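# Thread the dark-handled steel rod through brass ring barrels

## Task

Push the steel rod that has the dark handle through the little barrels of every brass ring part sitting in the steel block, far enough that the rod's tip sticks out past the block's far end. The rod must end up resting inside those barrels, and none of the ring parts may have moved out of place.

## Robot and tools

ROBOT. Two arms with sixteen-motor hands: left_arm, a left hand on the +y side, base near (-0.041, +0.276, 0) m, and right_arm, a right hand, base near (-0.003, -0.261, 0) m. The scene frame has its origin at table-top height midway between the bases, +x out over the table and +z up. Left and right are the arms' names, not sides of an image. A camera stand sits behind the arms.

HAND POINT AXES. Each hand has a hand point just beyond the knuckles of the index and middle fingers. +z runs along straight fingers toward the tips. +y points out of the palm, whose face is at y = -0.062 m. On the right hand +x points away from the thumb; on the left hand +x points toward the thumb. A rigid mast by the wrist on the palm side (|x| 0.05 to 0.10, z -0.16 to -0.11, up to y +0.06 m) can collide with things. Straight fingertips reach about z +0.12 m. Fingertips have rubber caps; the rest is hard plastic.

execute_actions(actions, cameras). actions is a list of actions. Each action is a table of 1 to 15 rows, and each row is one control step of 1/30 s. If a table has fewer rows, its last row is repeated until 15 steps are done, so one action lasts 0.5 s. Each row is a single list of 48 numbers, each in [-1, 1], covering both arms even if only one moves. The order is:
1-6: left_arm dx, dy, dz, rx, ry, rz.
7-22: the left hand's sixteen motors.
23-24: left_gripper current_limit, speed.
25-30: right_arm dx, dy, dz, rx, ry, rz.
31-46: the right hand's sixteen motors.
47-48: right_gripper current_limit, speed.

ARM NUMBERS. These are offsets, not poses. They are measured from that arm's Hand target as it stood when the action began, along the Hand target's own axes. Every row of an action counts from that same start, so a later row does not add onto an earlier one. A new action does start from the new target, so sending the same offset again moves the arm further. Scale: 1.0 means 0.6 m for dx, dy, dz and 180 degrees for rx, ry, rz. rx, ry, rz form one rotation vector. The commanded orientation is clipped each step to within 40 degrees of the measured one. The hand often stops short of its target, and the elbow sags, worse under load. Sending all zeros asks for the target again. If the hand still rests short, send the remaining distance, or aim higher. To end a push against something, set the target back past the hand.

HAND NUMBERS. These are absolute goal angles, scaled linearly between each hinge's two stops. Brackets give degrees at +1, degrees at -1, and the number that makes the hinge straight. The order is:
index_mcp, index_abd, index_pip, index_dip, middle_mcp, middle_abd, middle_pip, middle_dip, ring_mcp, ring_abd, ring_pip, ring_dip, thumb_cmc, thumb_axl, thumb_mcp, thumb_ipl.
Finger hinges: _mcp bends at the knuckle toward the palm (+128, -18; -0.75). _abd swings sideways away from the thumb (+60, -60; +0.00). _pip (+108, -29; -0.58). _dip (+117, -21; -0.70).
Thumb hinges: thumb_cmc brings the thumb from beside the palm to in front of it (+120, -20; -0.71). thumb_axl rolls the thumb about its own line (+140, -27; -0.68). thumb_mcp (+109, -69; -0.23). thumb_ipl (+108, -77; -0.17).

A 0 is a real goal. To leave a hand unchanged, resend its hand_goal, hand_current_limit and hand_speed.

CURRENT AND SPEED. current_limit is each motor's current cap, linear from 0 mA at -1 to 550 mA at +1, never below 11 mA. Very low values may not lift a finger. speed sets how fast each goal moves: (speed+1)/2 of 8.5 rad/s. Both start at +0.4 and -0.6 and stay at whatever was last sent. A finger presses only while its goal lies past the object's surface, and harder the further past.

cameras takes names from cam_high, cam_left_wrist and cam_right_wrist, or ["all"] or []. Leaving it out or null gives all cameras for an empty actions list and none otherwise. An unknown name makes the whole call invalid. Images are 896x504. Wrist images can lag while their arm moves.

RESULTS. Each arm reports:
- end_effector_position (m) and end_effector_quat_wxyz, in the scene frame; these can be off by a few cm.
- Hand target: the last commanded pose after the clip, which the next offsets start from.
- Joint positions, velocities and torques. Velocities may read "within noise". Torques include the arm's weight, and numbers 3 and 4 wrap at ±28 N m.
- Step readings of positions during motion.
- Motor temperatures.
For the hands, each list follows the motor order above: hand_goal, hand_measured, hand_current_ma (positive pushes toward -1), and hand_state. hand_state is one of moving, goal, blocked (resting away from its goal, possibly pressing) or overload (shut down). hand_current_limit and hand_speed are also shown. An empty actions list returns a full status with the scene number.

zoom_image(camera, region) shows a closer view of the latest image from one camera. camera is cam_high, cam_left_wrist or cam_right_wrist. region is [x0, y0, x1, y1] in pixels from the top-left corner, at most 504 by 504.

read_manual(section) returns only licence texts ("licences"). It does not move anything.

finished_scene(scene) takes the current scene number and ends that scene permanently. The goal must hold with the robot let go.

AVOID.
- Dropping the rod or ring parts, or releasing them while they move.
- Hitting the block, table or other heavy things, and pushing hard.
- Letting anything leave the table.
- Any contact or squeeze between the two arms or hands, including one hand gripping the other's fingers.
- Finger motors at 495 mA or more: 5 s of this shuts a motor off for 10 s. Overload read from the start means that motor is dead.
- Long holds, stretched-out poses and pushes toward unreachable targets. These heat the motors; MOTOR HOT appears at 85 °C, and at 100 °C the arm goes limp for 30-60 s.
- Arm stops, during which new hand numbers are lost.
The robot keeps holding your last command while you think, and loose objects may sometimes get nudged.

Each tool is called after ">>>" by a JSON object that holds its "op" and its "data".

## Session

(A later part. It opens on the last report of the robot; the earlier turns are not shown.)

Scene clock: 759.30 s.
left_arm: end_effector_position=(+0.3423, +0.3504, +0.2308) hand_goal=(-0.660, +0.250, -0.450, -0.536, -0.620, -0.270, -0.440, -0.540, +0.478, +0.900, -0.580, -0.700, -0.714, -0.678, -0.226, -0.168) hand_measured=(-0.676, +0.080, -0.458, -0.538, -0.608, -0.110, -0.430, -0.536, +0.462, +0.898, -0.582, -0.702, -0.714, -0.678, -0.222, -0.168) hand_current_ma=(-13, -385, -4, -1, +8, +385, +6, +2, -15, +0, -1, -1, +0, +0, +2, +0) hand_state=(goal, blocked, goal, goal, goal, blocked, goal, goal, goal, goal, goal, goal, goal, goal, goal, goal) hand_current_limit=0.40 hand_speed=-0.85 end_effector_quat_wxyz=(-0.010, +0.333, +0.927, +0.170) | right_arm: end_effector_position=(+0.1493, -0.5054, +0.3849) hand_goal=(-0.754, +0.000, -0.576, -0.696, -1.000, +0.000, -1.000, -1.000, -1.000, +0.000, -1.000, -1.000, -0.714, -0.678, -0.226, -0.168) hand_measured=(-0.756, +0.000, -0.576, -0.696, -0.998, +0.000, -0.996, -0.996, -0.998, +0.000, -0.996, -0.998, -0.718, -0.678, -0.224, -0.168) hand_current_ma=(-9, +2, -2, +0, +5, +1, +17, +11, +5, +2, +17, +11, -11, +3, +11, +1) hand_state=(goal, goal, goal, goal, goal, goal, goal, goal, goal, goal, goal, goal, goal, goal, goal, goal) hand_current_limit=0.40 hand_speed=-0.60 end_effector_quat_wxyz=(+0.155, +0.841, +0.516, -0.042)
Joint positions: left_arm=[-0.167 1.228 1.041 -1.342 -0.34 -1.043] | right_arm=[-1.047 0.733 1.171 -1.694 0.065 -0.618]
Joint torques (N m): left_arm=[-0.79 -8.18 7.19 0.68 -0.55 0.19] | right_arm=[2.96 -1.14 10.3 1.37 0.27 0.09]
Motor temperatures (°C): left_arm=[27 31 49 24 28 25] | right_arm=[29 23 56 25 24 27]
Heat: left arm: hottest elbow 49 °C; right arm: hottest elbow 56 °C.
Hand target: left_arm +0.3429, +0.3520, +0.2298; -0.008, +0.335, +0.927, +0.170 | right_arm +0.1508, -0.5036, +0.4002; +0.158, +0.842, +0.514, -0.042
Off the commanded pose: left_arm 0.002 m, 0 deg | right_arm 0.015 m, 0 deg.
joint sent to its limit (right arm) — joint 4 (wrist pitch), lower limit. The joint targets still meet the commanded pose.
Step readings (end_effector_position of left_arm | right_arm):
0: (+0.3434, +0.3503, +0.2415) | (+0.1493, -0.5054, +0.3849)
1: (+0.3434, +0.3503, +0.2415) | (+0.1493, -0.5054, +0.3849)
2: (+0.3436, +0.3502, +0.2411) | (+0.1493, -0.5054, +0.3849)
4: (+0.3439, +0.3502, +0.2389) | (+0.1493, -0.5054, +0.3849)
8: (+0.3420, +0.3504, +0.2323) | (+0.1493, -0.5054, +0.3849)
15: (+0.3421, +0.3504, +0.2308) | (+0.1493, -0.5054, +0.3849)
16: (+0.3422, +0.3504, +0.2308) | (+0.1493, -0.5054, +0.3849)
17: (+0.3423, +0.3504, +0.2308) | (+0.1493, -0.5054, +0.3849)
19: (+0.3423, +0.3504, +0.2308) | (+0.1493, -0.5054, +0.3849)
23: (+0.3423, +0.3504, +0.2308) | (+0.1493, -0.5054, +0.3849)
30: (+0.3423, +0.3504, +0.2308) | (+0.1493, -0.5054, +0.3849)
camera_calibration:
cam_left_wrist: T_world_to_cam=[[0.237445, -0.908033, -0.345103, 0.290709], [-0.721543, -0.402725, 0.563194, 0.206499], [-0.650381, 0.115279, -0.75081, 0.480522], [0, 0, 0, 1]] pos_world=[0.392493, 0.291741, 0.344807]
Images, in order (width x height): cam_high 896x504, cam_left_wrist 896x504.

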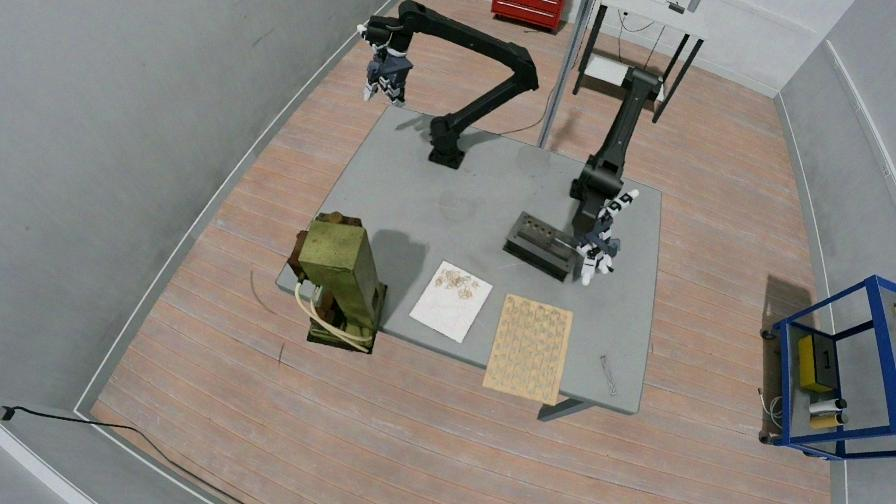

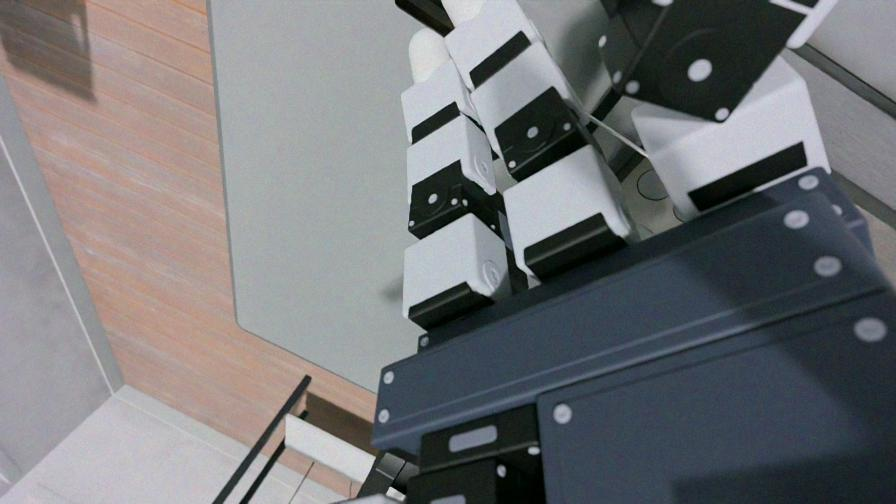

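>>> {"op": "execute_actions", "data": {"actions": [[[-0.0006,-0.0013,0.004,0,0,0,-0.66,0.25,-0.45,-0.535,-0.62,-0.27,-0.44,-0.54,0.479,0.9,-0.58,-0.7,-0.714,-0.678,-0.226,-0.168,0.4,-0.85,0,0,0,0,0,0,-0.754,0,-0.576,-0.696,-1,0,-1,-1,-1,0,-1,-1,-0.714,-0.678,-0.226,-0.168,0.4,-0.6],[-0.0011,-0.0026,0.0082,0,0,0,-0.66,0.25,-0.45,-0.535,-0.62,-0.27,-0.44,-0.54,0.479,0.9,-0.58,-0.7,-0.714,-0.678,-0.226,-0.168,0.4,-0.85,0,0,0,0,0,0,-0.754,0,-0.576,-0.696,-1,0,-1,-1,-1,0,-1,-1,-0.714,-0.678,-0.226,-0.168,0.4,-0.6]]], "cameras": ["cam_high", "cam_left_wrist"]}}

>>> {"op": "zoom_image", "data": {"camera": "cam_high", "region": [536, 224, 571, 249]}}

>>> {"op": "zoom_image", "data": {"camera": "cam_left_wrist", "region": [560, 80, 710, 230]}}

Scene clock: 762.27 s.
left_arm: end_effector_position=(+0.3423, +0.3504, +0.2269) hand_goal=(-0.660, +0.250, -0.450, -0.536, -0.620, -0.270, -0.440, -0.540, +0.478, +0.900, -0.580, -0.700, -0.714, -0.678, -0.226, -0.168) hand_measured=(-0.676, +0.080, -0.458, -0.538, -0.608, -0.110, -0.430, -0.536, +0.462, +0.898, -0.582, -0.702, -0.714, -0.678, -0.222, -0.168) hand_current_ma=(-13, -385, -4, -1, +8, +385, +6, +2, -15, +0, -1, -1, +0, +0, +2, +0) hand_state=(goal, blocked, goal, goal, goal, blocked, goal, goal, goal, goal, goal, goal, goal, goal, goal, goal) hand_current_limit=0.40 hand_speed=-0.85 end_effector_quat_wxyz=(-0.008, +0.333, +0.927, +0.171) | right_arm: end_effector_position=(+0.1493, -0.5054, +0.3849) hand_goal=(-0.754, +0.000, -0.576, -0.696, -1.000, +0.000, -1.000, -1.000, -1.000, +0.000, -1.000, -1.000, -0.714, -0.678, -0.226, -0.168) hand_measured=(-0.756, +0.000, -0.576, -0.696, -0.998, +0.000, -0.996, -0.996, -0.998, +0.000, -0.996, -0.998, -0.718, -0.678, -0.224, -0.168) hand_current_ma=(-9, +2, -2, +0, +5, +1, +17, +11, +5, +2, +17, +11, -11, +3, +11, +1) hand_state=(goal, goal, goal, goal, goal, goal, goal, goal, goal, goal, goal, goal, goal, goal, goal, goal) hand_current_limit=0.40 hand_speed=-0.60 end_effector_quat_wxyz=(+0.155, +0.841, +0.516, -0.042)
Joint positions: left_arm=[-0.167 1.228 1.03 -1.327 -0.34 -1.043] | right_arm=[-1.047 0.733 1.171 -1.694 0.065 -0.618]
Joint torques (N m): left_arm=[-0.38 -8.06 7.2 0.65 -0.57 0.16] | right_arm=[2.9 -0.5 10.04 1.21 0.27 0.05]
Motor temperatures (°C): left_arm=[27 31 49 24 28 25] | right_arm=[29 23 56 25 24 27]
Heat: left arm: hottest elbow 49 °C; right arm: hottest elbow 56 °C.
Hand target: left_arm +0.3430, +0.3521, +0.2247; -0.008, +0.335, +0.927, +0.170 | right_arm +0.1508, -0.5036, +0.4002; +0.158, +0.842, +0.514, -0.042
Off the commanded pose: left_arm 0.003 m, 0 deg | right_arm 0.015 m, 0 deg.
joint sent to its limit (right arm) — joint 4 (wrist pitch), lower limit. The joint targets still meet the commanded pose.
Step readings (end_effector_position of left_arm | right_arm):
0: (+0.3423, +0.3504, +0.2308) | (+0.1493, -0.5054, +0.3849)
1: (+0.3423, +0.3504, +0.2308) | (+0.1493, -0.5054, +0.3849)
2: (+0.3425, +0.3504, +0.2308) | (+0.1493, -0.5054, +0.3849)
4: (+0.3428, +0.3503, +0.2301) | (+0.1493, -0.5054, +0.3849)
8: (+0.3422, +0.3504, +0.2276) | (+0.1493, -0.5054, +0.3849)
15: (+0.3422, +0.3504, +0.2269) | (+0.1493, -0.5054, +0.3849)
camera_calibration:
cam_left_wrist: T_world_to_cam=[[0.238735, -0.90827, -0.343586, 0.288611], [-0.723688, -0.402331, 0.560719, 0.209801], [-0.647519, 0.114785, -0.753355, 0.477443], [0, 0, 0, 1]] pos_world=[0.392083, 0.291743, 0.341207]
Images, in order (width x height): cam_high 896x504, cam_left_wrist 896x504.

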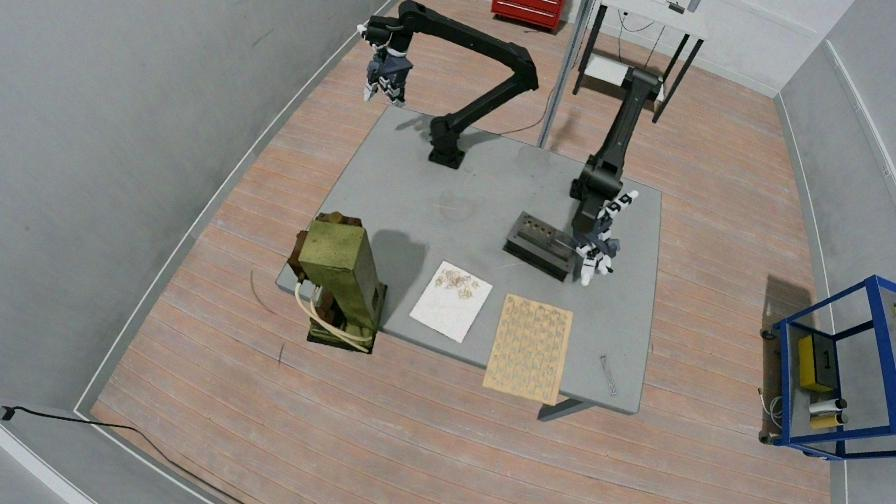

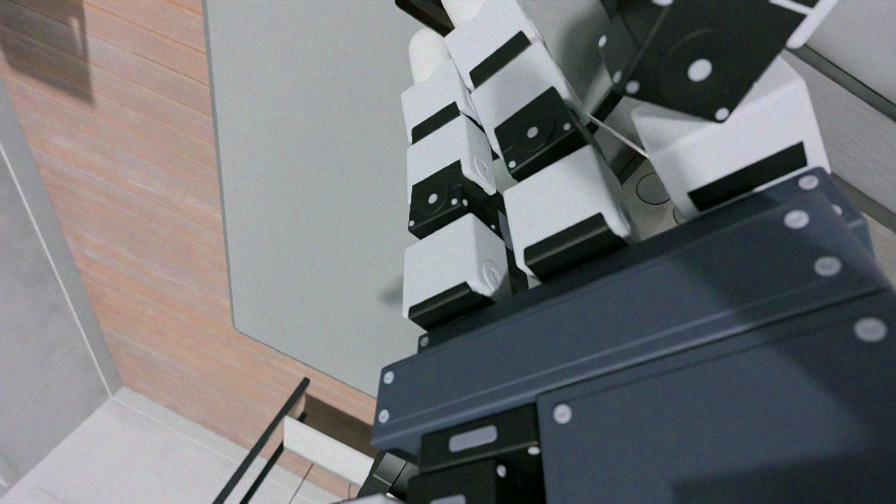

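Scaled by 14.400 from the camera's 896x504 image, which has a finer 1280x720 frame.

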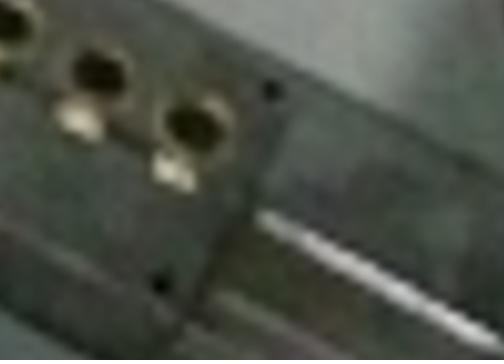

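Scaled by 3.360 from the camera's 896x504 image, which has a finer 1280x720 frame.

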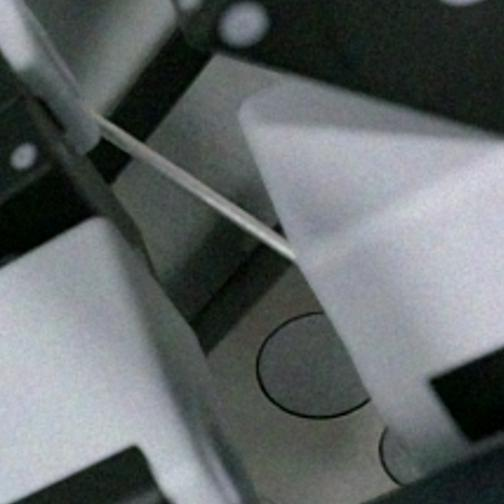

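>>> {"op": "execute_actions", "data": {"actions": [[[-0.0025,-0.006,-0.0016,0,0,0,-0.66,0.25,-0.45,-0.535,-0.62,-0.27,-0.44,-0.54,0.479,0.9,-0.58,-0.7,-0.714,-0.678,-0.226,-0.168,0.4,-0.85,0,0,0,0,0,0,-0.754,0,-0.576,-0.696,-1,0,-1,-1,-1,0,-1,-1,-0.714,-0.678,-0.226,-0.168,0.4,-0.6],[-0.005,-0.012,-0.003,0,0,0,-0.66,0.25,-0.45,-0.535,-0.62,-0.27,-0.44,-0.54,0.479,0.9,-0.58,-0.7,-0.714,-0.678,-0.226,-0.168,0.4,-0.85,0,0,0,0,0,0,-0.754,0,-0.576,-0.696,-1,0,-1,-1,-1,0,-1,-1,-0.714,-0.678,-0.226,-0.168,0.4,-0.6],[-0.0076,-0.018,-0.0045,0,0,0,-0.66,0.25,-0.45,-0.535,-0.62,-0.27,-0.44,-0.54,0.479,0.9,-0.58,-0.7,-0.714,-0.678,-0.226,-0.168,0.4,-0.85,0,0,0,0,0,0,-0.754,0,-0.576,-0.696,-1,0,-1,-1,-1,0,-1,-1,-0.714,-0.678,-0.226,-0.168,0.4,-0.6]]], "cameras": ["cam_high", "cam_left_wrist"]}}

>>> {"op": "zoom_image", "data": {"camera": "cam_high", "region": [536, 224, 571, 249]}}

Scene clock: 764.40 s.
left_arm: end_effector_position=(+0.3415, +0.3427, +0.2253) hand_goal=(-0.660, +0.250, -0.450, -0.536, -0.620, -0.270, -0.440, -0.540, +0.478, +0.900, -0.580, -0.700, -0.714, -0.678, -0.226, -0.168) hand_measured=(-0.676, +0.080, -0.458, -0.538, -0.608, -0.110, -0.430, -0.536, +0.462, +0.898, -0.582, -0.702, -0.714, -0.678, -0.222, -0.168) hand_current_ma=(-13, -385, -4, -1, +8, +385, +6, +2, -15, +0, -1, -1, +0, +0, +2, +0) hand_state=(goal, blocked, goal, goal, goal, blocked, goal, goal, goal, goal, goal, goal, goal, goal, goal, goal) hand_current_limit=0.40 hand_speed=-0.85 end_effector_quat_wxyz=(-0.007, +0.336, +0.926, +0.170) | right_arm: end_effector_position=(+0.1493, -0.5054, +0.3849) hand_goal=(-0.754, +0.000, -0.576, -0.696, -1.000, +0.000, -1.000, -1.000, -1.000, +0.000, -1.000, -1.000, -0.714, -0.678, -0.226, -0.168) hand_measured=(-0.756, +0.000, -0.576, -0.696, -0.998, +0.000, -0.996, -0.996, -0.998, +0.000, -0.996, -0.998, -0.718, -0.678, -0.224, -0.168) hand_current_ma=(-9, +2, -2, +0, +5, +1, +17, +11, +5, +2, +17, +11, -11, +3, +11, +1) hand_state=(goal, goal, goal, goal, goal, goal, goal, goal, goal, goal, goal, goal, goal, goal, goal, goal) hand_current_limit=0.40 hand_speed=-0.60 end_effector_quat_wxyz=(+0.155, +0.841, +0.516, -0.042)
Joint positions: left_arm=[-0.189 1.228 1.026 -1.327 -0.34 -1.058] | right_arm=[-1.047 0.733 1.171 -1.694 0.065 -0.618]
Joint torques (N m): left_arm=[-1.96 -8.06 7.23 0.42 -0.59 -0.12] | right_arm=[3.19 -1.38 9.99 1.5 0.21 0.02]
Motor temperatures (°C): left_arm=[27 31 49 24 28 25] | right_arm=[29 23 56 25 24 27]
Heat: left arm: hottest elbow 49 °C; right arm: hottest elbow 56 °C.
Hand target: left_arm +0.3395, +0.3407, +0.2232; -0.008, +0.335, +0.927, +0.170 | right_arm +0.1508, -0.5036, +0.4002; +0.158, +0.842, +0.514, -0.042
Off the commanded pose: left_arm 0.003 m, 0 deg | right_arm 0.015 m, 0 deg.
joint sent to its limit (right arm) — joint 4 (wrist pitch), lower limit. The joint targets still meet the commanded pose.
Step readings (end_effector_position of left_arm | right_arm):
0: (+0.3423, +0.3504, +0.2269) | (+0.1493, -0.5054, +0.3849)
1: (+0.3423, +0.3504, +0.2269) | (+0.1493, -0.5054, +0.3849)
2: (+0.3423, +0.3504, +0.2269) | (+0.1493, -0.5054, +0.3849)
4: (+0.3424, +0.3501, +0.2269) | (+0.1493, -0.5054, +0.3849)
8: (+0.3421, +0.3463, +0.2262) | (+0.1493, -0.5054, +0.3849)
15: (+0.3417, +0.3426, +0.2253) | (+0.1493, -0.5054, +0.3849)
camera_calibration:
cam_left_wrist: T_world_to_cam=[[0.231994, -0.910313, -0.342796, 0.28408], [-0.727202, -0.396365, 0.560421, 0.20624], [-0.646031, 0.119268, -0.753936, 0.474586], [0, 0, 0, 1]] pos_world=[0.39067, 0.283745, 0.339608]
Images, in order (width x height): cam_high 896x504, cam_left_wrist 896x504.

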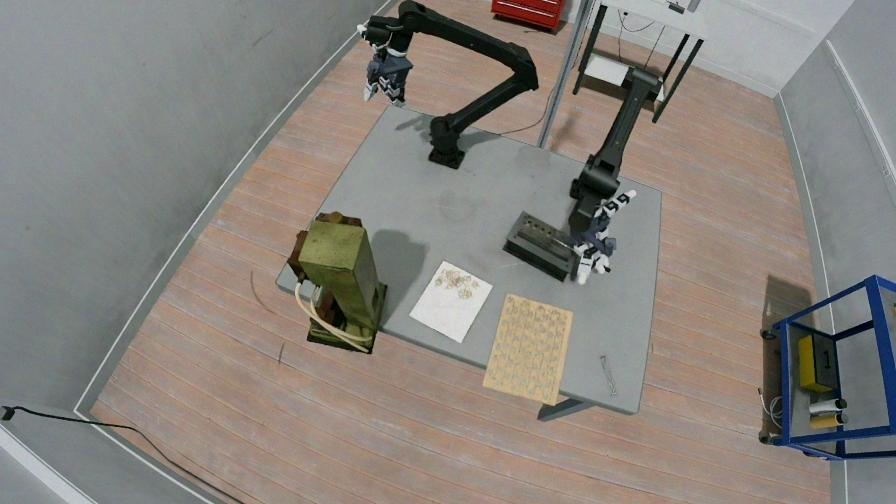

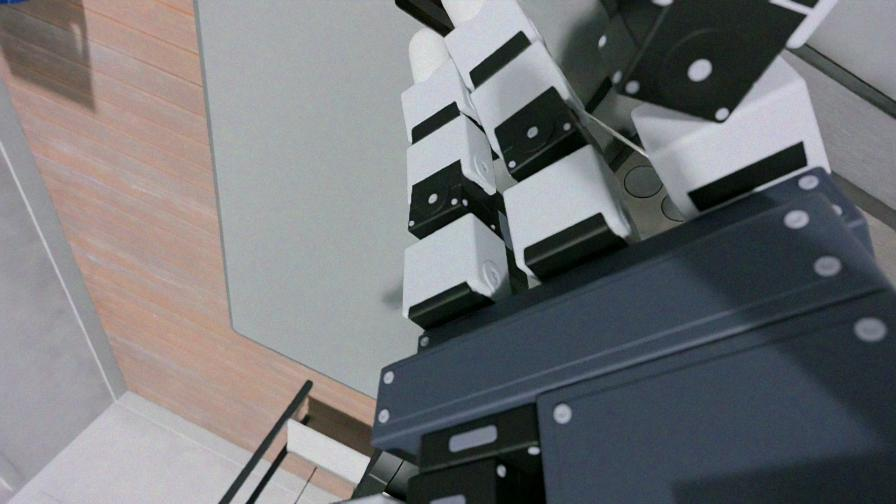

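Scaled by 14.400 from the camera's 896x504 image, which has a finer 1280x720 frame.

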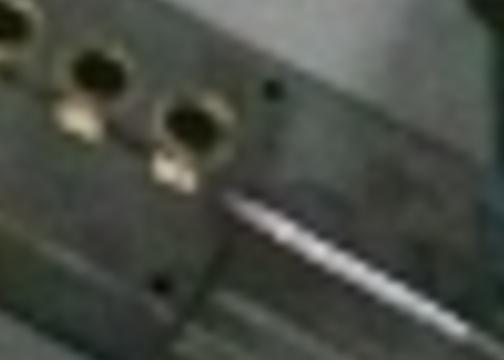

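>>> {"op": "execute_actions", "data": {"actions": [[[-0.0014,-0.004,-0.0015,0,0,0,-0.66,0.25,-0.45,-0.535,-0.62,-0.27,-0.44,-0.54,0.479,0.9,-0.58,-0.7,-0.714,-0.678,-0.226,-0.168,0.4,-0.85,0,0,0,0,0,0,-0.754,0,-0.576,-0.696,-1,0,-1,-1,-1,0,-1,-1,-0.714,-0.678,-0.226,-0.168,0.4,-0.6],[-0.0028,-0.008,-0.003,0,0,0,-0.66,0.25,-0.45,-0.535,-0.62,-0.27,-0.44,-0.54,0.479,0.9,-0.58,-0.7,-0.714,-0.678,-0.226,-0.168,0.4,-0.85,0,0,0,0,0,0,-0.754,0,-0.576,-0.696,-1,0,-1,-1,-1,0,-1,-1,-0.714,-0.678,-0.226,-0.168,0.4,-0.6],[-0.0041,-0.0119,-0.0044,0,0,0,-0.66,0.25,-0.45,-0.535,-0.62,-0.27,-0.44,-0.54,0.479,0.9,-0.58,-0.7,-0.714,-0.678,-0.226,-0.168,0.4,-0.85,0,0,0,0,0,0,-0.754,0,-0.576,-0.696,-1,0,-1,-1,-1,0,-1,-1,-0.714,-0.678,-0.226,-0.168,0.4,-0.6]]], "cameras": ["cam_high", "cam_left_wrist"]}}

>>> {"op": "zoom_image", "data": {"camera": "cam_high", "region": [536, 224, 571, 249]}}

>>> {"op": "zoom_image", "data": {"camera": "cam_left_wrist", "region": [560, 80, 710, 230]}}

Scene clock: 766.37 s.
left_arm: end_effector_position=(+0.3405, +0.3346, +0.2253) hand_goal=(-0.660, +0.250, -0.450, -0.536, -0.620, -0.270, -0.440, -0.540, +0.478, +0.900, -0.580, -0.700, -0.714, -0.678, -0.226, -0.168) hand_measured=(-0.676, +0.080, -0.458, -0.538, -0.608, -0.110, -0.430, -0.536, +0.462, +0.898, -0.582, -0.702, -0.714, -0.678, -0.222, -0.168) hand_current_ma=(-13, -385, -4, -1, +8, +385, +6, +2, -15, +0, -1, -1, +0, +0, +2, +0) hand_state=(goal, blocked, goal, goal, goal, blocked, goal, goal, goal, goal, goal, goal, goal, goal, goal, goal) hand_current_limit=0.40 hand_speed=-0.85 end_effector_quat_wxyz=(-0.004, +0.336, +0.926, +0.170) | right_arm: end_effector_position=(+0.1493, -0.5054, +0.3849) hand_goal=(-0.754, +0.000, -0.576, -0.696, -1.000, +0.000, -1.000, -1.000, -1.000, +0.000, -1.000, -1.000, -0.714, -0.678, -0.226, -0.168) hand_measured=(-0.756, +0.000, -0.576, -0.696, -0.998, +0.000, -0.996, -0.996, -0.998, +0.000, -0.996, -0.998, -0.718, -0.678, -0.224, -0.168) hand_current_ma=(-9, +2, -2, +0, +5, +1, +17, +11, +5, +2, +17, +11, -11, +3, +11, +1) hand_state=(goal, goal, goal, goal, goal, goal, goal, goal, goal, goal, goal, goal, goal, goal, goal, goal) hand_current_limit=0.40 hand_speed=-0.60 end_effector_quat_wxyz=(+0.155, +0.841, +0.516, -0.042)
Joint positions: left_arm=[-0.213 1.228 1.026 -1.329 -0.34 -1.083] | right_arm=[-1.047 0.733 1.171 -1.694 0.065 -0.618]
Joint torques (N m): left_arm=[-1.44 -8.23 6.95 0.2 -0.66 -0.05] | right_arm=[2.96 -1.55 10.09 0.9 0.28 0.09]
Motor temperatures (°C): left_arm=[27 31 49 24 28 25] | right_arm=[29 23 56 25 24 27]
Heat: left arm: hottest elbow 49 °C; right arm: hottest elbow 56 °C.
Hand target: left_arm +0.3367, +0.3332, +0.2231; -0.008, +0.335, +0.927, +0.170 | right_arm +0.1508, -0.5036, +0.4002; +0.158, +0.842, +0.514, -0.042
Off the commanded pose: left_arm 0.005 m, 1 deg | right_arm 0.015 m, 0 deg.
joint sent to its limit (right arm) — joint 4 (wrist pitch), lower limit. The joint targets still meet the commanded pose.
Step readings (end_effector_position of left_arm | right_arm):
0: (+0.3414, +0.3426, +0.2253) | (+0.1493, -0.5054, +0.3849)
1: (+0.3414, +0.3426, +0.2253) | (+0.1493, -0.5054, +0.3849)
2: (+0.3414, +0.3423, +0.2253) | (+0.1493, -0.5054, +0.3849)
4: (+0.3413, +0.3414, +0.2253) | (+0.1493, -0.5054, +0.3849)
8: (+0.3414, +0.3368, +0.2253) | (+0.1493, -0.5054, +0.3849)
15: (+0.3408, +0.3345, +0.2253) | (+0.1493, -0.5054, +0.3849)
camera_calibration:
cam_left_wrist: T_world_to_cam=[[0.234116, -0.911101, -0.33924, 0.275716], [-0.730592, -0.39509, 0.556902, 0.203857], [-0.641425, 0.117467, -0.75814, 0.474985], [0, 0, 0, 1]] pos_world=[0.389054, 0.275952, 0.34011]
Images, in order (width x height): cam_high 896x504, cam_left_wrist 896x504.

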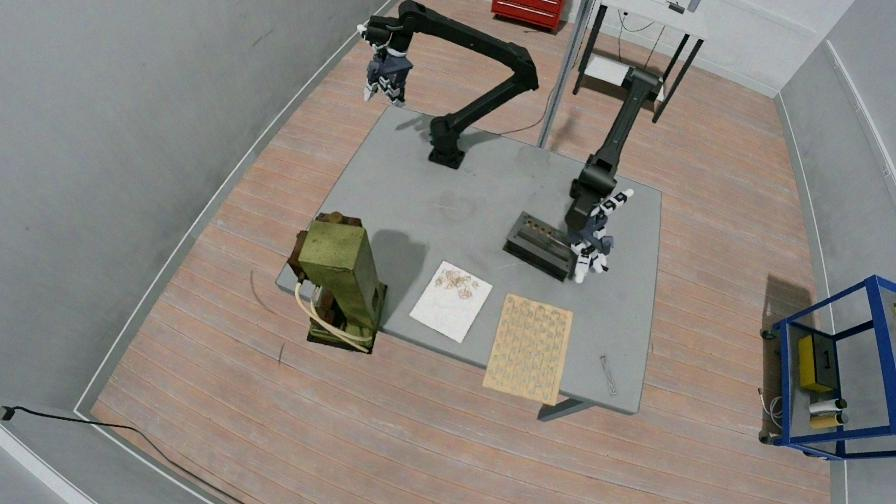

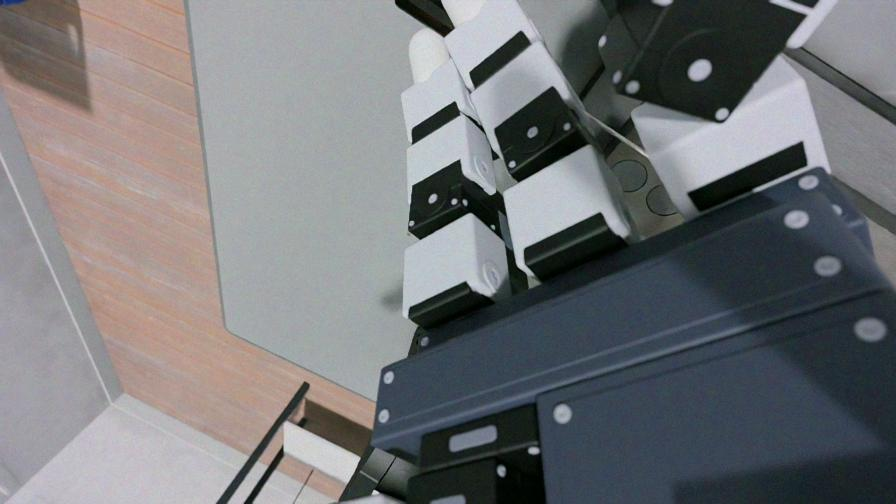

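Scaled by 14.400 from the camera's 896x504 image, which has a finer 1280x720 frame.

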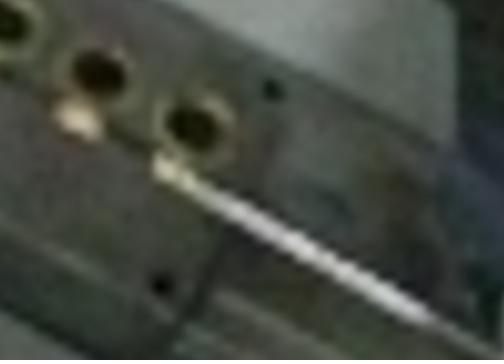

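Scaled by 3.360 from the camera's 896x504 image, which has a finer 1280x720 frame.

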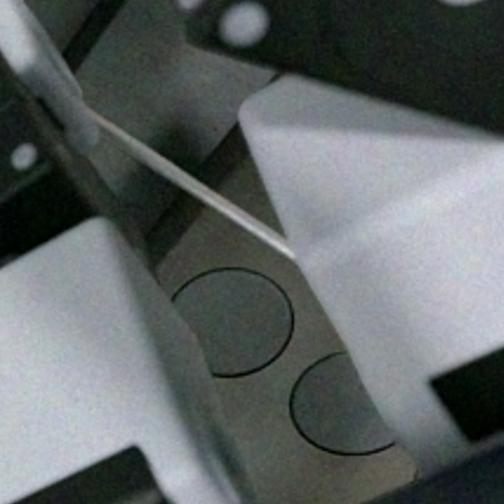

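>>> {"op": "zoom_image", "data": {"camera": "cam_high", "region": [540, 228, 561, 243]}}

Scaled by 24.000 from the camera's 896x504 image, which has a finer 1280x720 frame.

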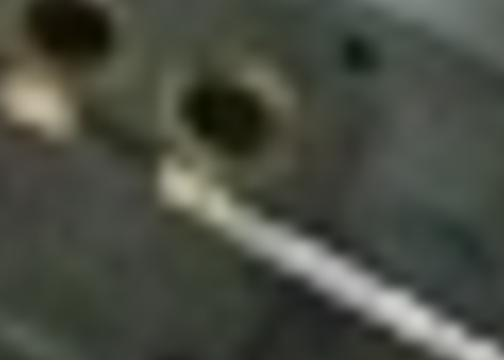

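>>> {"op": "execute_actions", "data": {"actions": [[[0.004,0.0045,0.0025,0,0,0,-0.66,0.25,-0.45,-0.535,-0.62,-0.27,-0.44,-0.54,0.479,0.9,-0.58,-0.7,-0.714,-0.678,-0.226,-0.168,0.4,-0.85,0,0,0,0,0,0,-0.754,0,-0.576,-0.696,-1,0,-1,-1,-1,0,-1,-1,-0.714,-0.678,-0.226,-0.168,0.4,-0.6],[0.0072,0.0068,0.0038,0.0003,0.0008,-0.0025,-0.66,0.25,-0.45,-0.535,-0.62,-0.27,-0.44,-0.54,0.479,0.9,-0.58,-0.7,-0.714,-0.678,-0.226,-0.168,0.4,-0.85,0,0,0,0,0,0,-0.754,0,-0.576,-0.696,-1,0,-1,-1,-1,0,-1,-1,-0.714,-0.678,-0.226,-0.168,0.4,-0.6],[0.0145,0.0086,0.0048,0.0011,0.0026,-0.0079,-0.66,0.25,-0.45,-0.535,-0.62,-0.27,-0.44,-0.54,0.479,0.9,-0.58,-0.7,-0.714,-0.678,-0.226,-0.168,0.4,-0.85,0,0,0,0,0,0,-0.754,0,-0.576,-0.696,-1,0,-1,-1,-1,0,-1,-1,-0.714,-0.678,-0.226,-0.168,0.4,-0.6]],[[0,0,0,0,0,0,-0.66,0.25,-0.45,-0.535,-0.62,-0.27,-0.44,-0.54,0.479,0.9,-0.58,-0.7,-0.714,-0.678,-0.226,-0.168,0.4,-0.85,0,0,0,0,0,0,-0.754,0,-0.576,-0.696,-1,0,-1,-1,-1,0,-1,-1,-0.714,-0.678,-0.226,-0.168,0.4,-0.6]]], "cameras": ["cam_high", "cam_left_wrist"]}}

>>> {"op": "zoom_image", "data": {"camera": "cam_high", "region": [540, 228, 575, 253]}}

>>> {"op": "zoom_image", "data": {"camera": "cam_left_wrist", "region": [560, 80, 710, 230]}}

Scene clock: 769.97 s.
left_arm: end_effector_position=(+0.3383, +0.3391, +0.2235) hand_goal=(-0.660, +0.250, -0.450, -0.536, -0.620, -0.270, -0.440, -0.540, +0.478, +0.900, -0.580, -0.700, -0.714, -0.678, -0.226, -0.168) hand_measured=(-0.676, +0.080, -0.458, -0.538, -0.608, -0.110, -0.430, -0.536, +0.462, +0.898, -0.582, -0.702, -0.714, -0.678, -0.222, -0.168) hand_current_ma=(-13, -385, -4, -1, +8, +385, +6, +2, -15, +0, -1, -1, +0, +0, +2, +0) hand_state=(goal, blocked, goal, goal, goal, blocked, goal, goal, goal, goal, goal, goal, goal, goal, goal, goal) hand_current_limit=0.40 hand_speed=-0.85 end_effector_quat_wxyz=(-0.007, +0.330, +0.928, +0.170) | right_arm: end_effector_position=(+0.1493, -0.5054, +0.3849) hand_goal=(-0.754, +0.000, -0.576, -0.696, -1.000, +0.000, -1.000, -1.000, -1.000, +0.000, -1.000, -1.000, -0.714, -0.678, -0.226, -0.168) hand_measured=(-0.756, +0.000, -0.576, -0.696, -0.998, +0.000, -0.996, -0.996, -0.998, +0.000, -0.996, -0.998, -0.718, -0.678, -0.224, -0.168) hand_current_ma=(-9, +2, -2, +0, +5, +1, +17, +11, +5, +2, +17, +11, -11, +3, +11, +1) hand_state=(goal, goal, goal, goal, goal, goal, goal, goal, goal, goal, goal, goal, goal, goal, goal, goal) hand_current_limit=0.40 hand_speed=-0.60 end_effector_quat_wxyz=(+0.155, +0.841, +0.516, -0.042)
Joint positions: left_arm=[-0.202 1.228 1.022 -1.33 -0.34 -1.085] | right_arm=[-1.047 0.733 1.171 -1.694 0.065 -0.618]
Joint torques (N m): left_arm=[-0.32 -8.76 7.05 -0.08 -0.63 -0.05] | right_arm=[2.9 -0.67 10.28 1.33 0.28 0.08]
Motor temperatures (°C): left_arm=[27 31 49 24 28 25] | right_arm=[29 23 56 25 24 27]
Heat: left arm: hottest elbow 49 °C; right arm: hottest elbow 56 °C.
Hand target: left_arm +0.3335, +0.3432, +0.2232; -0.010, +0.322, +0.931, +0.170 | right_arm +0.1508, -0.5036, +0.4002; +0.158, +0.842, +0.514, -0.042
Off the commanded pose: left_arm 0.006 m, 1 deg | right_arm 0.015 m, 0 deg.
joint sent to its limit (right arm) — joint 4 (wrist pitch), lower limit. The joint targets still meet the commanded pose.
Step readings (end_effector_position of left_arm | right_arm):
0: (+0.3405, +0.3346, +0.2253) | (+0.1493, -0.5054, +0.3849)
1: (+0.3405, +0.3346, +0.2253) | (+0.1493, -0.5054, +0.3849)
2: (+0.3405, +0.3346, +0.2253) | (+0.1493, -0.5054, +0.3849)
4: (+0.3404, +0.3347, +0.2252) | (+0.1493, -0.5054, +0.3849)
8: (+0.3392, +0.3365, +0.2238) | (+0.1493, -0.5054, +0.3849)
15: (+0.3383, +0.3391, +0.2235) | (+0.1493, -0.5054, +0.3849)
16: (+0.3383, +0.3391, +0.2235) | (+0.1493, -0.5054, +0.3849)
17: (+0.3383, +0.3391, +0.2235) | (+0.1493, -0.5054, +0.3849)
19: (+0.3383, +0.3391, +0.2235) | (+0.1493, -0.5054, +0.3849)
23: (+0.3383, +0.3391, +0.2235) | (+0.1493, -0.5054, +0.3849)
30: (+0.3383, +0.3391, +0.2235) | (+0.1493, -0.5054, +0.3849)
camera_calibration:
cam_left_wrist: T_world_to_cam=[[0.243371, -0.907858, -0.341416, 0.275979], [-0.722928, -0.404458, 0.560169, 0.204901], [-0.646642, 0.11049, -0.754749, 0.474946], [0, 0, 0, 1]] pos_world=[0.388084, 0.280947, 0.33791]
Images, in order (width x height): cam_high 896x504, cam_left_wrist 896x504.

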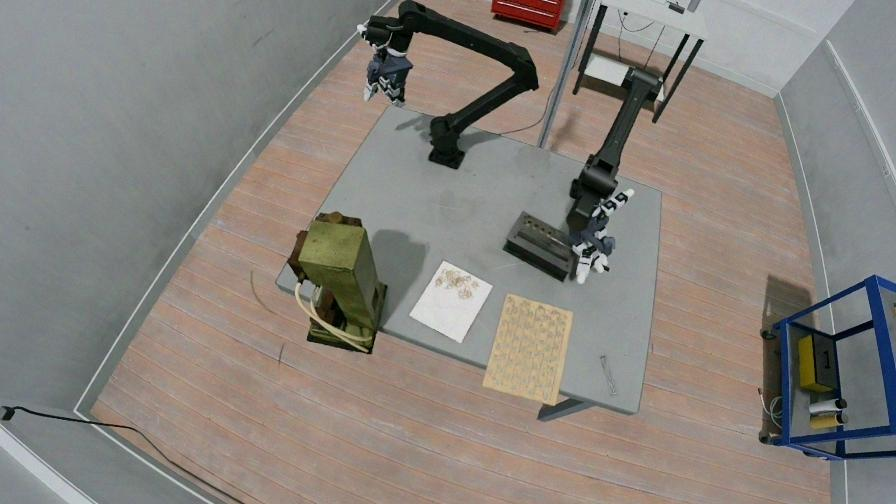

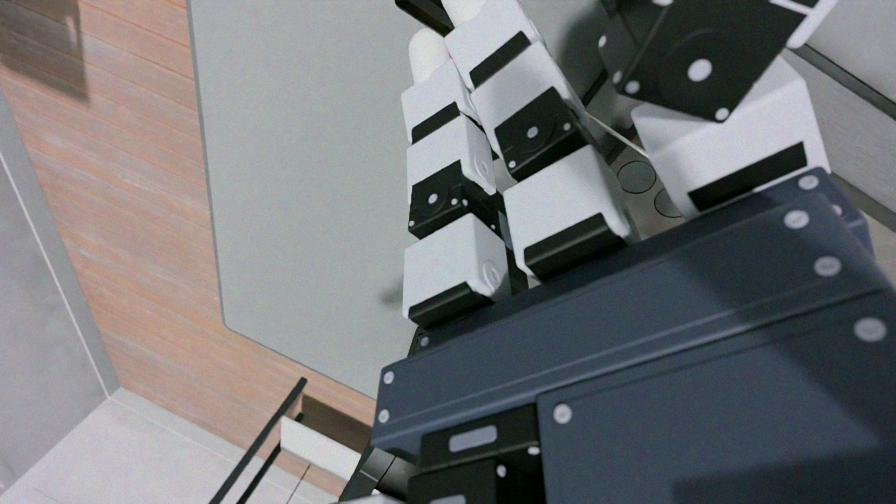

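Scaled by 14.400 from the camera's 896x504 image, which has a finer 1280x720 frame.

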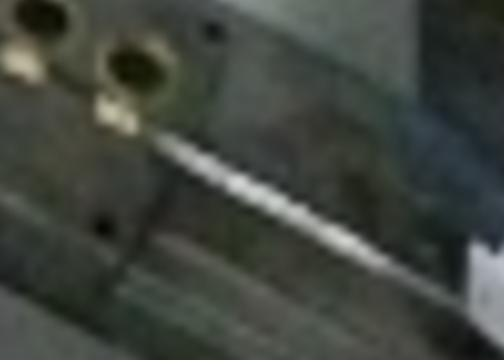

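Scaled by 3.360 from the camera's 896x504 image, which has a finer 1280x720 frame.

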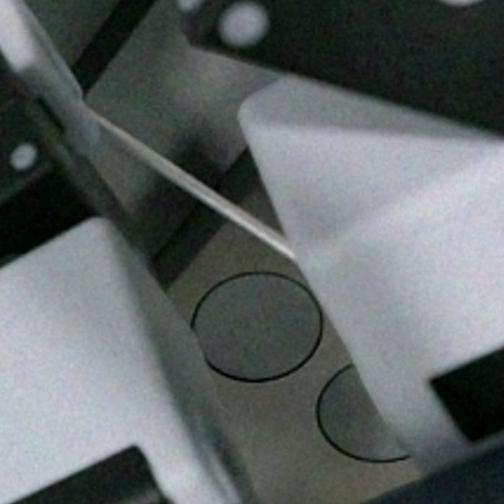

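>>> {"op": "execute_actions", "data": {"actions": [[[0,0,0,0,0,0,-0.66,0.25,-0.45,-0.535,-0.62,-0.27,-0.44,-0.54,0.479,0.9,-0.58,-0.7,-0.714,-0.678,-0.226,-0.168,0.4,-0.85,0.0398,0.0154,0.0018,-0.0118,0.0111,-0.0485,-1,0,-1,-1,-1,0,-1,-1,-1,0,-1,-1,-0.714,-0.678,-0.226,-0.168,0.4,-0.6],[0,0,0,0,0,0,-0.66,0.25,-0.45,-0.535,-0.62,-0.27,-0.44,-0.54,0.479,0.9,-0.58,-0.7,-0.714,-0.678,-0.226,-0.168,0.4,-0.85,0.0795,0.0308,0.0035,-0.0237,0.0222,-0.0971,-1,0,-1,-1,-1,0,-1,-1,-1,0,-1,-1,-0.714,-0.678,-0.226,-0.168,0.4,-0.6]],[[0,0,0,0,0,0,-0.66,0.25,-0.45,-0.535,-0.62,-0.27,-0.44,-0.54,0.479,0.9,-0.58,-0.7,-0.714,-0.678,-0.226,-0.168,0.4,-0.85,0.037,0.0205,0.0036,-0.0118,0.0111,-0.0485,-1,0,-1,-1,-1,0,-1,-1,-1,0,-1,-1,-0.714,-0.678,-0.226,-0.168,0.4,-0.6],[0,0,0,0,0,0,-0.66,0.25,-0.45,-0.535,-0.62,-0.27,-0.44,-0.54,0.479,0.9,-0.58,-0.7,-0.714,-0.678,-0.226,-0.168,0.4,-0.85,0.074,0.041,0.0072,-0.0237,0.0222,-0.0971,-1,0,-1,-1,-1,0,-1,-1,-1,0,-1,-1,-0.714,-0.678,-0.226,-0.168,0.4,-0.6]],[[0,0,0,0,0,0,-0.66,0.25,-0.45,-0.535,-0.62,-0.27,-0.44,-0.54,0.479,0.9,-0.58,-0.7,-0.714,-0.678,-0.226,-0.168,0.4,-0.85,0.0332,0.0245,0.0054,-0.0118,0.0111,-0.0485,-1,0,-1,-1,-1,0,-1,-1,-1,0,-1,-1,-0.714,-0.678,-0.226,-0.168,0.4,-0.6],[0,0,0,0,0,0,-0.66,0.25,-0.45,-0.535,-0.62,-0.27,-0.44,-0.54,0.479,0.9,-0.58,-0.7,-0.714,-0.678,-0.226,-0.168,0.4,-0.85,0.0663,0.049,0.0108,-0.0237,0.0222,-0.0971,-1,0,-1,-1,-1,0,-1,-1,-1,0,-1,-1,-0.714,-0.678,-0.226,-0.168,0.4,-0.6]],[[0,0,0,0,0,0,-0.66,0.25,-0.45,-0.535,-0.62,-0.27,-0.44,-0.54,0.479,0.9,-0.58,-0.7,-0.714,-0.678,-0.226,-0.168,0.4,-0.85,0.0292,0.0289,0.0074,-0.0118,0.0111,-0.0485,-1,0,-1,-1,-1,0,-1,-1,-1,0,-1,-1,-0.714,-0.678,-0.226,-0.168,0.4,-0.6],[0,0,0,0,0,0,-0.66,0.25,-0.45,-0.535,-0.62,-0.27,-0.44,-0.54,0.479,0.9,-0.58,-0.7,-0.714,-0.678,-0.226,-0.168,0.4,-0.85,0.0583,0.0577,0.0148,-0.0237,0.0222,-0.0971,-1,0,-1,-1,-1,0,-1,-1,-1,0,-1,-1,-0.714,-0.678,-0.226,-0.168,0.4,-0.6]],[[0,0,0,0,0,0,-0.66,0.25,-0.45,-0.535,-0.62,-0.27,-0.44,-0.54,0.479,0.9,-0.58,-0.7,-0.714,-0.678,-0.226,-0.168,0.4,-0.85,0.0245,0.032,0.0092,-0.0118,0.0111,-0.0485,-1,0,-1,-1,-1,0,-1,-1,-1,0,-1,-1,-0.714,-0.678,-0.226,-0.168,0.4,-0.6],[0,0,0,0,0,0,-0.66,0.25,-0.45,-0.535,-0.62,-0.27,-0.44,-0.54,0.479,0.9,-0.58,-0.7,-0.714,-0.678,-0.226,-0.168,0.4,-0.85,0.049,0.064,0.0185,-0.0237,0.0222,-0.0971,-1,0,-1,-1,-1,0,-1,-1,-1,0,-1,-1,-0.714,-0.678,-0.226,-0.168,0.4,-0.6]]], "cameras": ["cam_high", "cam_right_wrist"]}}

Scene clock: 782.03 s.
left_arm: end_effector_position=(+0.3383, +0.3391, +0.2235) hand_goal=(-0.660, +0.250, -0.450, -0.536, -0.620, -0.270, -0.440, -0.540, +0.478, +0.900, -0.580, -0.700, -0.714, -0.678, -0.226, -0.168) hand_measured=(-0.676, +0.080, -0.458, -0.538, -0.608, -0.110, -0.430, -0.536, +0.462, +0.898, -0.582, -0.702, -0.714, -0.678, -0.222, -0.168) hand_current_ma=(-13, -385, -4, -1, +8, +385, +6, +2, -15, +0, -1, -1, +0, +0, +2, +0) hand_state=(goal, blocked, goal, goal, goal, blocked, goal, goal, goal, goal, goal, goal, goal, goal, goal, goal) hand_current_limit=0.40 hand_speed=-0.85 end_effector_quat_wxyz=(-0.007, +0.330, +0.928, +0.170) | right_arm: end_effector_position=(+0.2681, -0.2977, +0.3597) hand_goal=(-1.000, +0.000, -1.000, -1.000, -1.000, +0.000, -1.000, -1.000, -1.000, +0.000, -1.000, -1.000, -0.714, -0.678, -0.226, -0.168) hand_measured=(-0.996, +0.000, -0.994, -0.996, -0.998, +0.000, -0.996, -0.996, -0.998, +0.000, -0.996, -0.998, -0.718, -0.678, -0.224, -0.168) hand_current_ma=(+16, +2, +22, +12, +7, +1, +17, +11, +7, +2, +17, +11, -12, +3, +11, +1) hand_state=(goal, goal, goal, goal, goal, goal, goal, goal, goal, goal, goal, goal, goal, goal, goal, goal) hand_current_limit=0.40 hand_speed=-0.60 end_effector_quat_wxyz=(+0.143, +0.224, +0.961, +0.079)
Joint positions: left_arm=[-0.202 1.228 1.022 -1.33 -0.34 -1.085] | right_arm=[-0.588 0.843 1.146 -1.663 -0.255 -1.703]
Joint torques (N m): left_arm=[-0.26 -8.64 7.05 0.06 -0.63 -0.04] | right_arm=[3.14 -1.49 7.76 2.04 -0.27 -0.11]
Motor temperatures (°C): left_arm=[27 31 47 24 28 25] | right_arm=[29 23 56 25 24 27]
Heat: left arm: hottest elbow 47 °C; right arm: hottest elbow 56 °C.
Hand target: left_arm +0.3335, +0.3432, +0.2232; -0.010, +0.322, +0.931, +0.170 | right_arm +0.2713, -0.2962, +0.3547; +0.141, +0.213, +0.963, +0.080
Off the commanded pose: left_arm 0.006 m, 1 deg | right_arm 0.006 m, 1 deg.
Step readings (end_effector_position of left_arm | right_arm):
0: (+0.3383, +0.3391, +0.2235) | (+0.1493, -0.5054, +0.3849)
1: (+0.3383, +0.3391, +0.2235) | (+0.1494, -0.5054, +0.3849)
2: (+0.3383, +0.3391, +0.2235) | (+0.1509, -0.5043, +0.3850)
4: (+0.3383, +0.3391, +0.2235) | (+0.1591, -0.4981, +0.3850)
8: (+0.3383, +0.3391, +0.2235) | (+0.1756, -0.4835, +0.3849)
15: (+0.3383, +0.3391, +0.2235) | (+0.1833, -0.4745, +0.3845)
16: (+0.3383, +0.3391, +0.2235) | (+0.1839, -0.4737, +0.3845)
17: (+0.3383, +0.3391, +0.2235) | (+0.1860, -0.4715, +0.3846)
19: (+0.3383, +0.3391, +0.2235) | (+0.1934, -0.4629, +0.3852)
23: (+0.3383, +0.3391, +0.2235) | (+0.2074, -0.4449, +0.3863)
30: (+0.3383, +0.3391, +0.2235) | (+0.2147, -0.4342, +0.3865)
31: (+0.3383, +0.3391, +0.2235) | (+0.2153, -0.4337, +0.3863)
32: (+0.3383, +0.3391, +0.2235) | (+0.2169, -0.4312, +0.3863)
34: (+0.3383, +0.3391, +0.2235) | (+0.2225, -0.4219, +0.3856)
38: (+0.3383, +0.3391, +0.2235) | (+0.2331, -0.4019, +0.3810)
45: (+0.3383, +0.3391, +0.2235) | (+0.2408, -0.3931, +0.3764)
46: (+0.3383, +0.3391, +0.2235) | (+0.2413, -0.3924, +0.3762)
47: (+0.3383, +0.3391, +0.2235) | (+0.2423, -0.3899, +0.3765)
49: (+0.3383, +0.3391, +0.2235) | (+0.2458, -0.3797, +0.3766)
53: (+0.3383, +0.3391, +0.2235) | (+0.2532, -0.3573, +0.3729)
60: (+0.3383, +0.3391, +0.2235) | (+0.2590, -0.3472, +0.3671)
61: (+0.3383, +0.3391, +0.2235) | (+0.2592, -0.3465, +0.3670)
62: (+0.3383, +0.3391, +0.2235) | (+0.2596, -0.3441, +0.3672)
64: (+0.3383, +0.3391, +0.2235) | (+0.2612, -0.3339, +0.3675)
68: (+0.3383, +0.3391, +0.2235) | (+0.2656, -0.3104, +0.3650)
75: (+0.3383, +0.3391, +0.2235) | (+0.2687, -0.2994, +0.3599)
camera_calibration:
cam_right_wrist: T_world_to_cam=[[0.908878, 0.229337, 0.348346, -0.272029], [-0.0775075, -0.727809, 0.681386, -0.489752], [0.409796, -0.646296, -0.643715, 0.0569447], [0, 0, 0, 1]] pos_world=[0.185946, -0.257256, 0.465126]
Images, in order (width x height): cam_high 896x504, cam_right_wrist 896x504.

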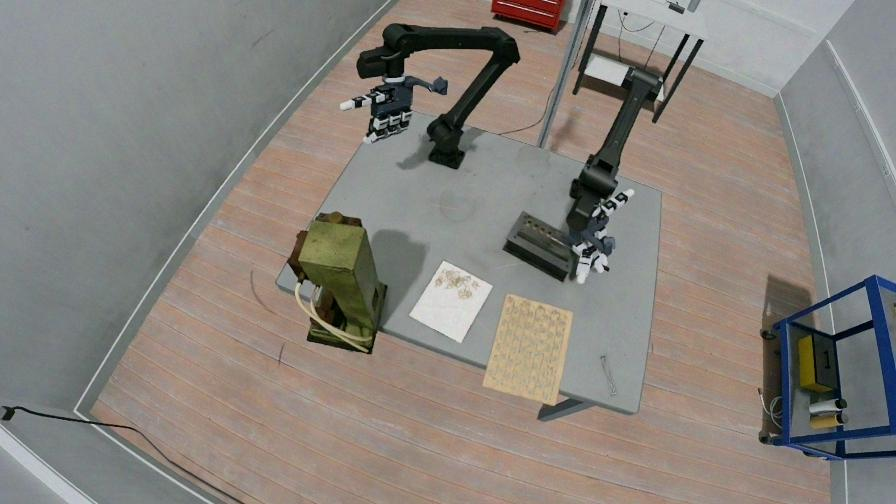

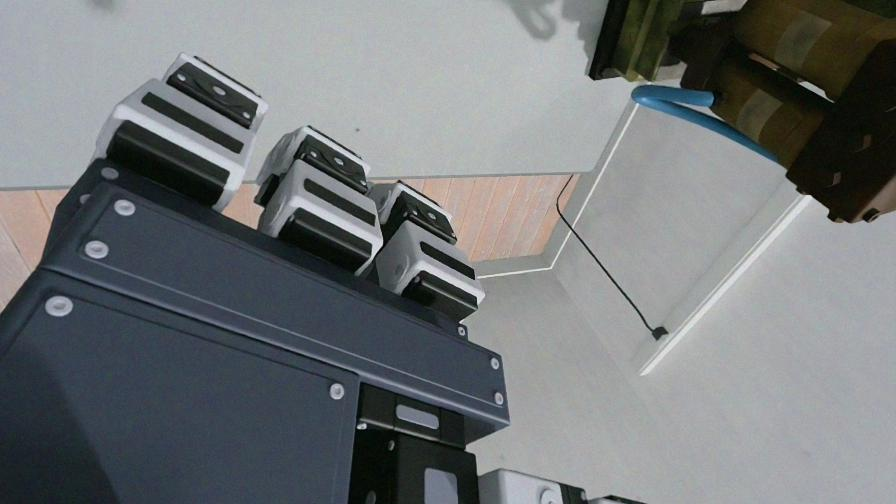

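>>> {"op": "execute_actions", "data": {"actions": [[[0,0,0,0,0,0,-0.66,0.25,-0.45,-0.535,-0.62,-0.27,-0.44,-0.54,0.479,0.9,-0.58,-0.7,-0.714,-0.678,-0.226,-0.168,0.4,-0.85,0.0194,0.0343,0.0111,-0.0118,0.0111,-0.0485,-1,0,-1,-1,-1,0,-1,-1,-1,0,-1,-1,-0.714,-0.678,-0.226,-0.168,0.4,-0.6],[0,0,0,0,0,0,-0.66,0.25,-0.45,-0.535,-0.62,-0.27,-0.44,-0.54,0.479,0.9,-0.58,-0.7,-0.714,-0.678,-0.226,-0.168,0.4,-0.85,0.0388,0.0687,0.0222,-0.0237,0.0222,-0.0971,-1,0,-1,-1,-1,0,-1,-1,-1,0,-1,-1,-0.714,-0.678,-0.226,-0.168,0.4,-0.6]],[[0,0,0,0,0,0,-0.66,0.25,-0.45,-0.535,-0.62,-0.27,-0.44,-0.54,0.479,0.9,-0.58,-0.7,-0.714,-0.678,-0.226,-0.168,0.4,-0.85,0.0141,0.0361,0.0127,-0.0118,0.0111,-0.0485,-1,0,-1,-1,-1,0,-1,-1,-1,0,-1,-1,-0.714,-0.678,-0.226,-0.168,0.4,-0.6],[0,0,0,0,0,0,-0.66,0.25,-0.45,-0.535,-0.62,-0.27,-0.44,-0.54,0.479,0.9,-0.58,-0.7,-0.714,-0.678,-0.226,-0.168,0.4,-0.85,0.0282,0.0722,0.0255,-0.0237,0.0222,-0.0971,-1,0,-1,-1,-1,0,-1,-1,-1,0,-1,-1,-0.714,-0.678,-0.226,-0.168,0.4,-0.6]],[[0,0,0,0,0,0,-0.66,0.25,-0.45,-0.535,-0.62,-0.27,-0.44,-0.54,0.479,0.9,-0.58,-0.7,-0.714,-0.678,-0.226,-0.168,0.4,-0.85,0.0084,0.0364,0.0141,-0.0118,0.0111,-0.0485,-1,0,-1,-1,-1,0,-1,-1,-1,0,-1,-1,-0.714,-0.678,-0.226,-0.168,0.4,-0.6],[0,0,0,0,0,0,-0.66,0.25,-0.45,-0.535,-0.62,-0.27,-0.44,-0.54,0.479,0.9,-0.58,-0.7,-0.714,-0.678,-0.226,-0.168,0.4,-0.85,0.0168,0.0727,0.0283,-0.0237,0.0222,-0.0971,-1,0,-1,-1,-1,0,-1,-1,-1,0,-1,-1,-0.714,-0.678,-0.226,-0.168,0.4,-0.6]]], "cameras": ["cam_high", "cam_right_wrist"]}}

Scene clock: 786.00 s.
left_arm: end_effector_position=(+0.3383, +0.3391, +0.2235) hand_goal=(-0.660, +0.250, -0.450, -0.536, -0.620, -0.270, -0.440, -0.540, +0.478, +0.900, -0.580, -0.700, -0.714, -0.678, -0.226, -0.168) hand_measured=(-0.676, +0.080, -0.458, -0.538, -0.608, -0.110, -0.430, -0.536, +0.462, +0.898, -0.582, -0.702, -0.714, -0.678, -0.222, -0.168) hand_current_ma=(-13, -385, -4, -1, +8, +385, +6, +2, -15, +0, -1, -1, +0, +0, +2, +0) hand_state=(goal, blocked, goal, goal, goal, blocked, goal, goal, goal, goal, goal, goal, goal, goal, goal, goal) hand_current_limit=0.40 hand_speed=-0.85 end_effector_quat_wxyz=(-0.007, +0.330, +0.928, +0.170) | right_arm: end_effector_position=(+0.2438, -0.1578, +0.3296) hand_goal=(-1.000, +0.000, -1.000, -1.000, -1.000, +0.000, -1.000, -1.000, -1.000, +0.000, -1.000, -1.000, -0.714, -0.678, -0.226, -0.168) hand_measured=(-0.996, +0.000, -0.994, -0.996, -0.998, +0.000, -0.996, -0.996, -0.998, +0.000, -0.996, -0.998, -0.716, -0.678, -0.224, -0.168) hand_current_ma=(+14, +2, +20, +12, +10, +1, +17, +11, +10, +2, +17, +11, -8, +3, +12, +1) hand_state=(goal, goal, goal, goal, goal, goal, goal, goal, goal, goal, goal, goal, goal, goal, goal, goal) hand_current_limit=0.40 hand_speed=-0.60 end_effector_quat_wxyz=(+0.085, -0.210, +0.967, +0.112)
Joint positions: left_arm=[-0.202 1.228 1.022 -1.33 -0.34 -1.085] | right_arm=[-0.068 0.963 1.146 -1.659 -0.266 -2.085]
Joint torques (N m): left_arm=[-0.56 -8.82 7.2 0.02 -0.62 -0.05] | right_arm=[3.84 -2.84 8.14 1.66 -0.28 -0.15]
Motor temperatures (°C): left_arm=[27 31 46 24 28 25] | right_arm=[29 23 56 25 24 27]
Heat: left arm: hottest elbow 46 °C; right arm: hottest elbow 56 °C.
Hand target: left_arm +0.3335, +0.3432, +0.2232; -0.010, +0.322, +0.931, +0.170 | right_arm +0.2462, -0.1567, +0.3268; +0.086, -0.258, +0.953, +0.134
Off the commanded pose: left_arm 0.006 m, 1 deg | right_arm 0.004 m, 6 deg.
joint sent to its limit (right arm) — joint 6 (wrist roll), lower limit. The joint targets are off in orientation, not in position.
Step readings (end_effector_position of left_arm | right_arm):
0: (+0.3383, +0.3391, +0.2235) | (+0.2681, -0.2977, +0.3597)
1: (+0.3383, +0.3391, +0.2235) | (+0.2681, -0.2975, +0.3596)
2: (+0.3383, +0.3391, +0.2235) | (+0.2680, -0.2954, +0.3596)
4: (+0.3383, +0.3391, +0.2235) | (+0.2678, -0.2866, +0.3593)
8: (+0.3383, +0.3391, +0.2235) | (+0.2688, -0.2615, +0.3557)
15: (+0.3383, +0.3391, +0.2235) | (+0.2695, -0.2507, +0.3505)
16: (+0.3383, +0.3391, +0.2235) | (+0.2693, -0.2503, +0.3504)
17: (+0.3383, +0.3391, +0.2235) | (+0.2685, -0.2480, +0.3503)
19: (+0.3383, +0.3391, +0.2235) | (+0.2664, -0.2396, +0.3495)
23: (+0.3383, +0.3391, +0.2235) | (+0.2626, -0.2137, +0.3452)
30: (+0.3383, +0.3391, +0.2235) | (+0.2611, -0.2030, +0.3398)
31: (+0.3383, +0.3391, +0.2235) | (+0.2609, -0.2029, +0.3397)
32: (+0.3383, +0.3391, +0.2235) | (+0.2599, -0.2012, +0.3392)
34: (+0.3383, +0.3391, +0.2235) | (+0.2563, -0.1949, +0.3364)
38: (+0.3383, +0.3391, +0.2235) | (+0.2458, -0.1674, +0.3342)
45: (+0.3383, +0.3391, +0.2235) | (+0.2434, -0.1579, +0.3303)
camera_calibration:
cam_right_wrist: T_world_to_cam=[[0.400973, 0.864071, 0.304306, -0.0329802], [0.523141, -0.488665, 0.698233, -0.483536], [0.752027, -0.120778, -0.647972, 0.138861], [0, 0, 0, 1]] pos_world=[0.161755, -0.191019, 0.437635]
Images, in order (width x height): cam_high 896x504, cam_right_wrist 896x504.

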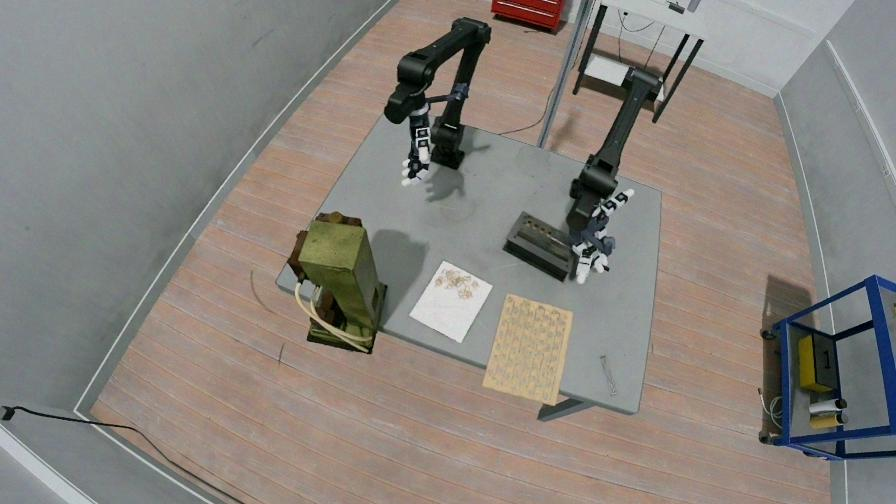

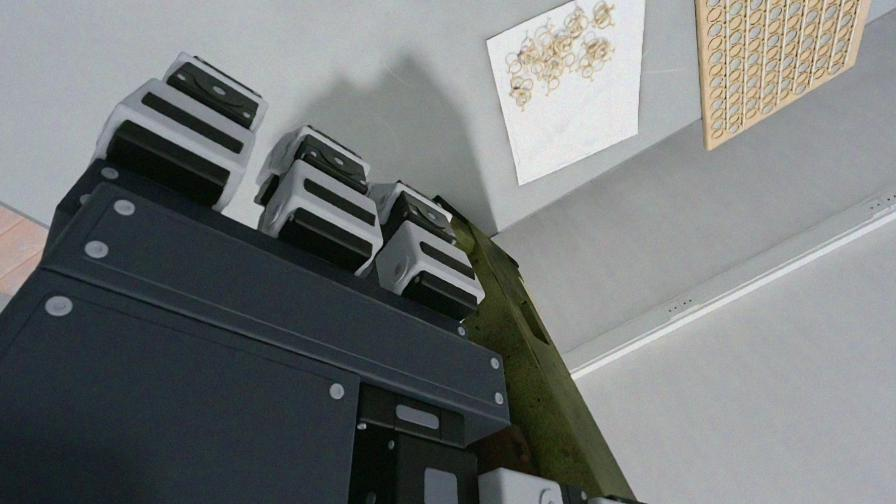

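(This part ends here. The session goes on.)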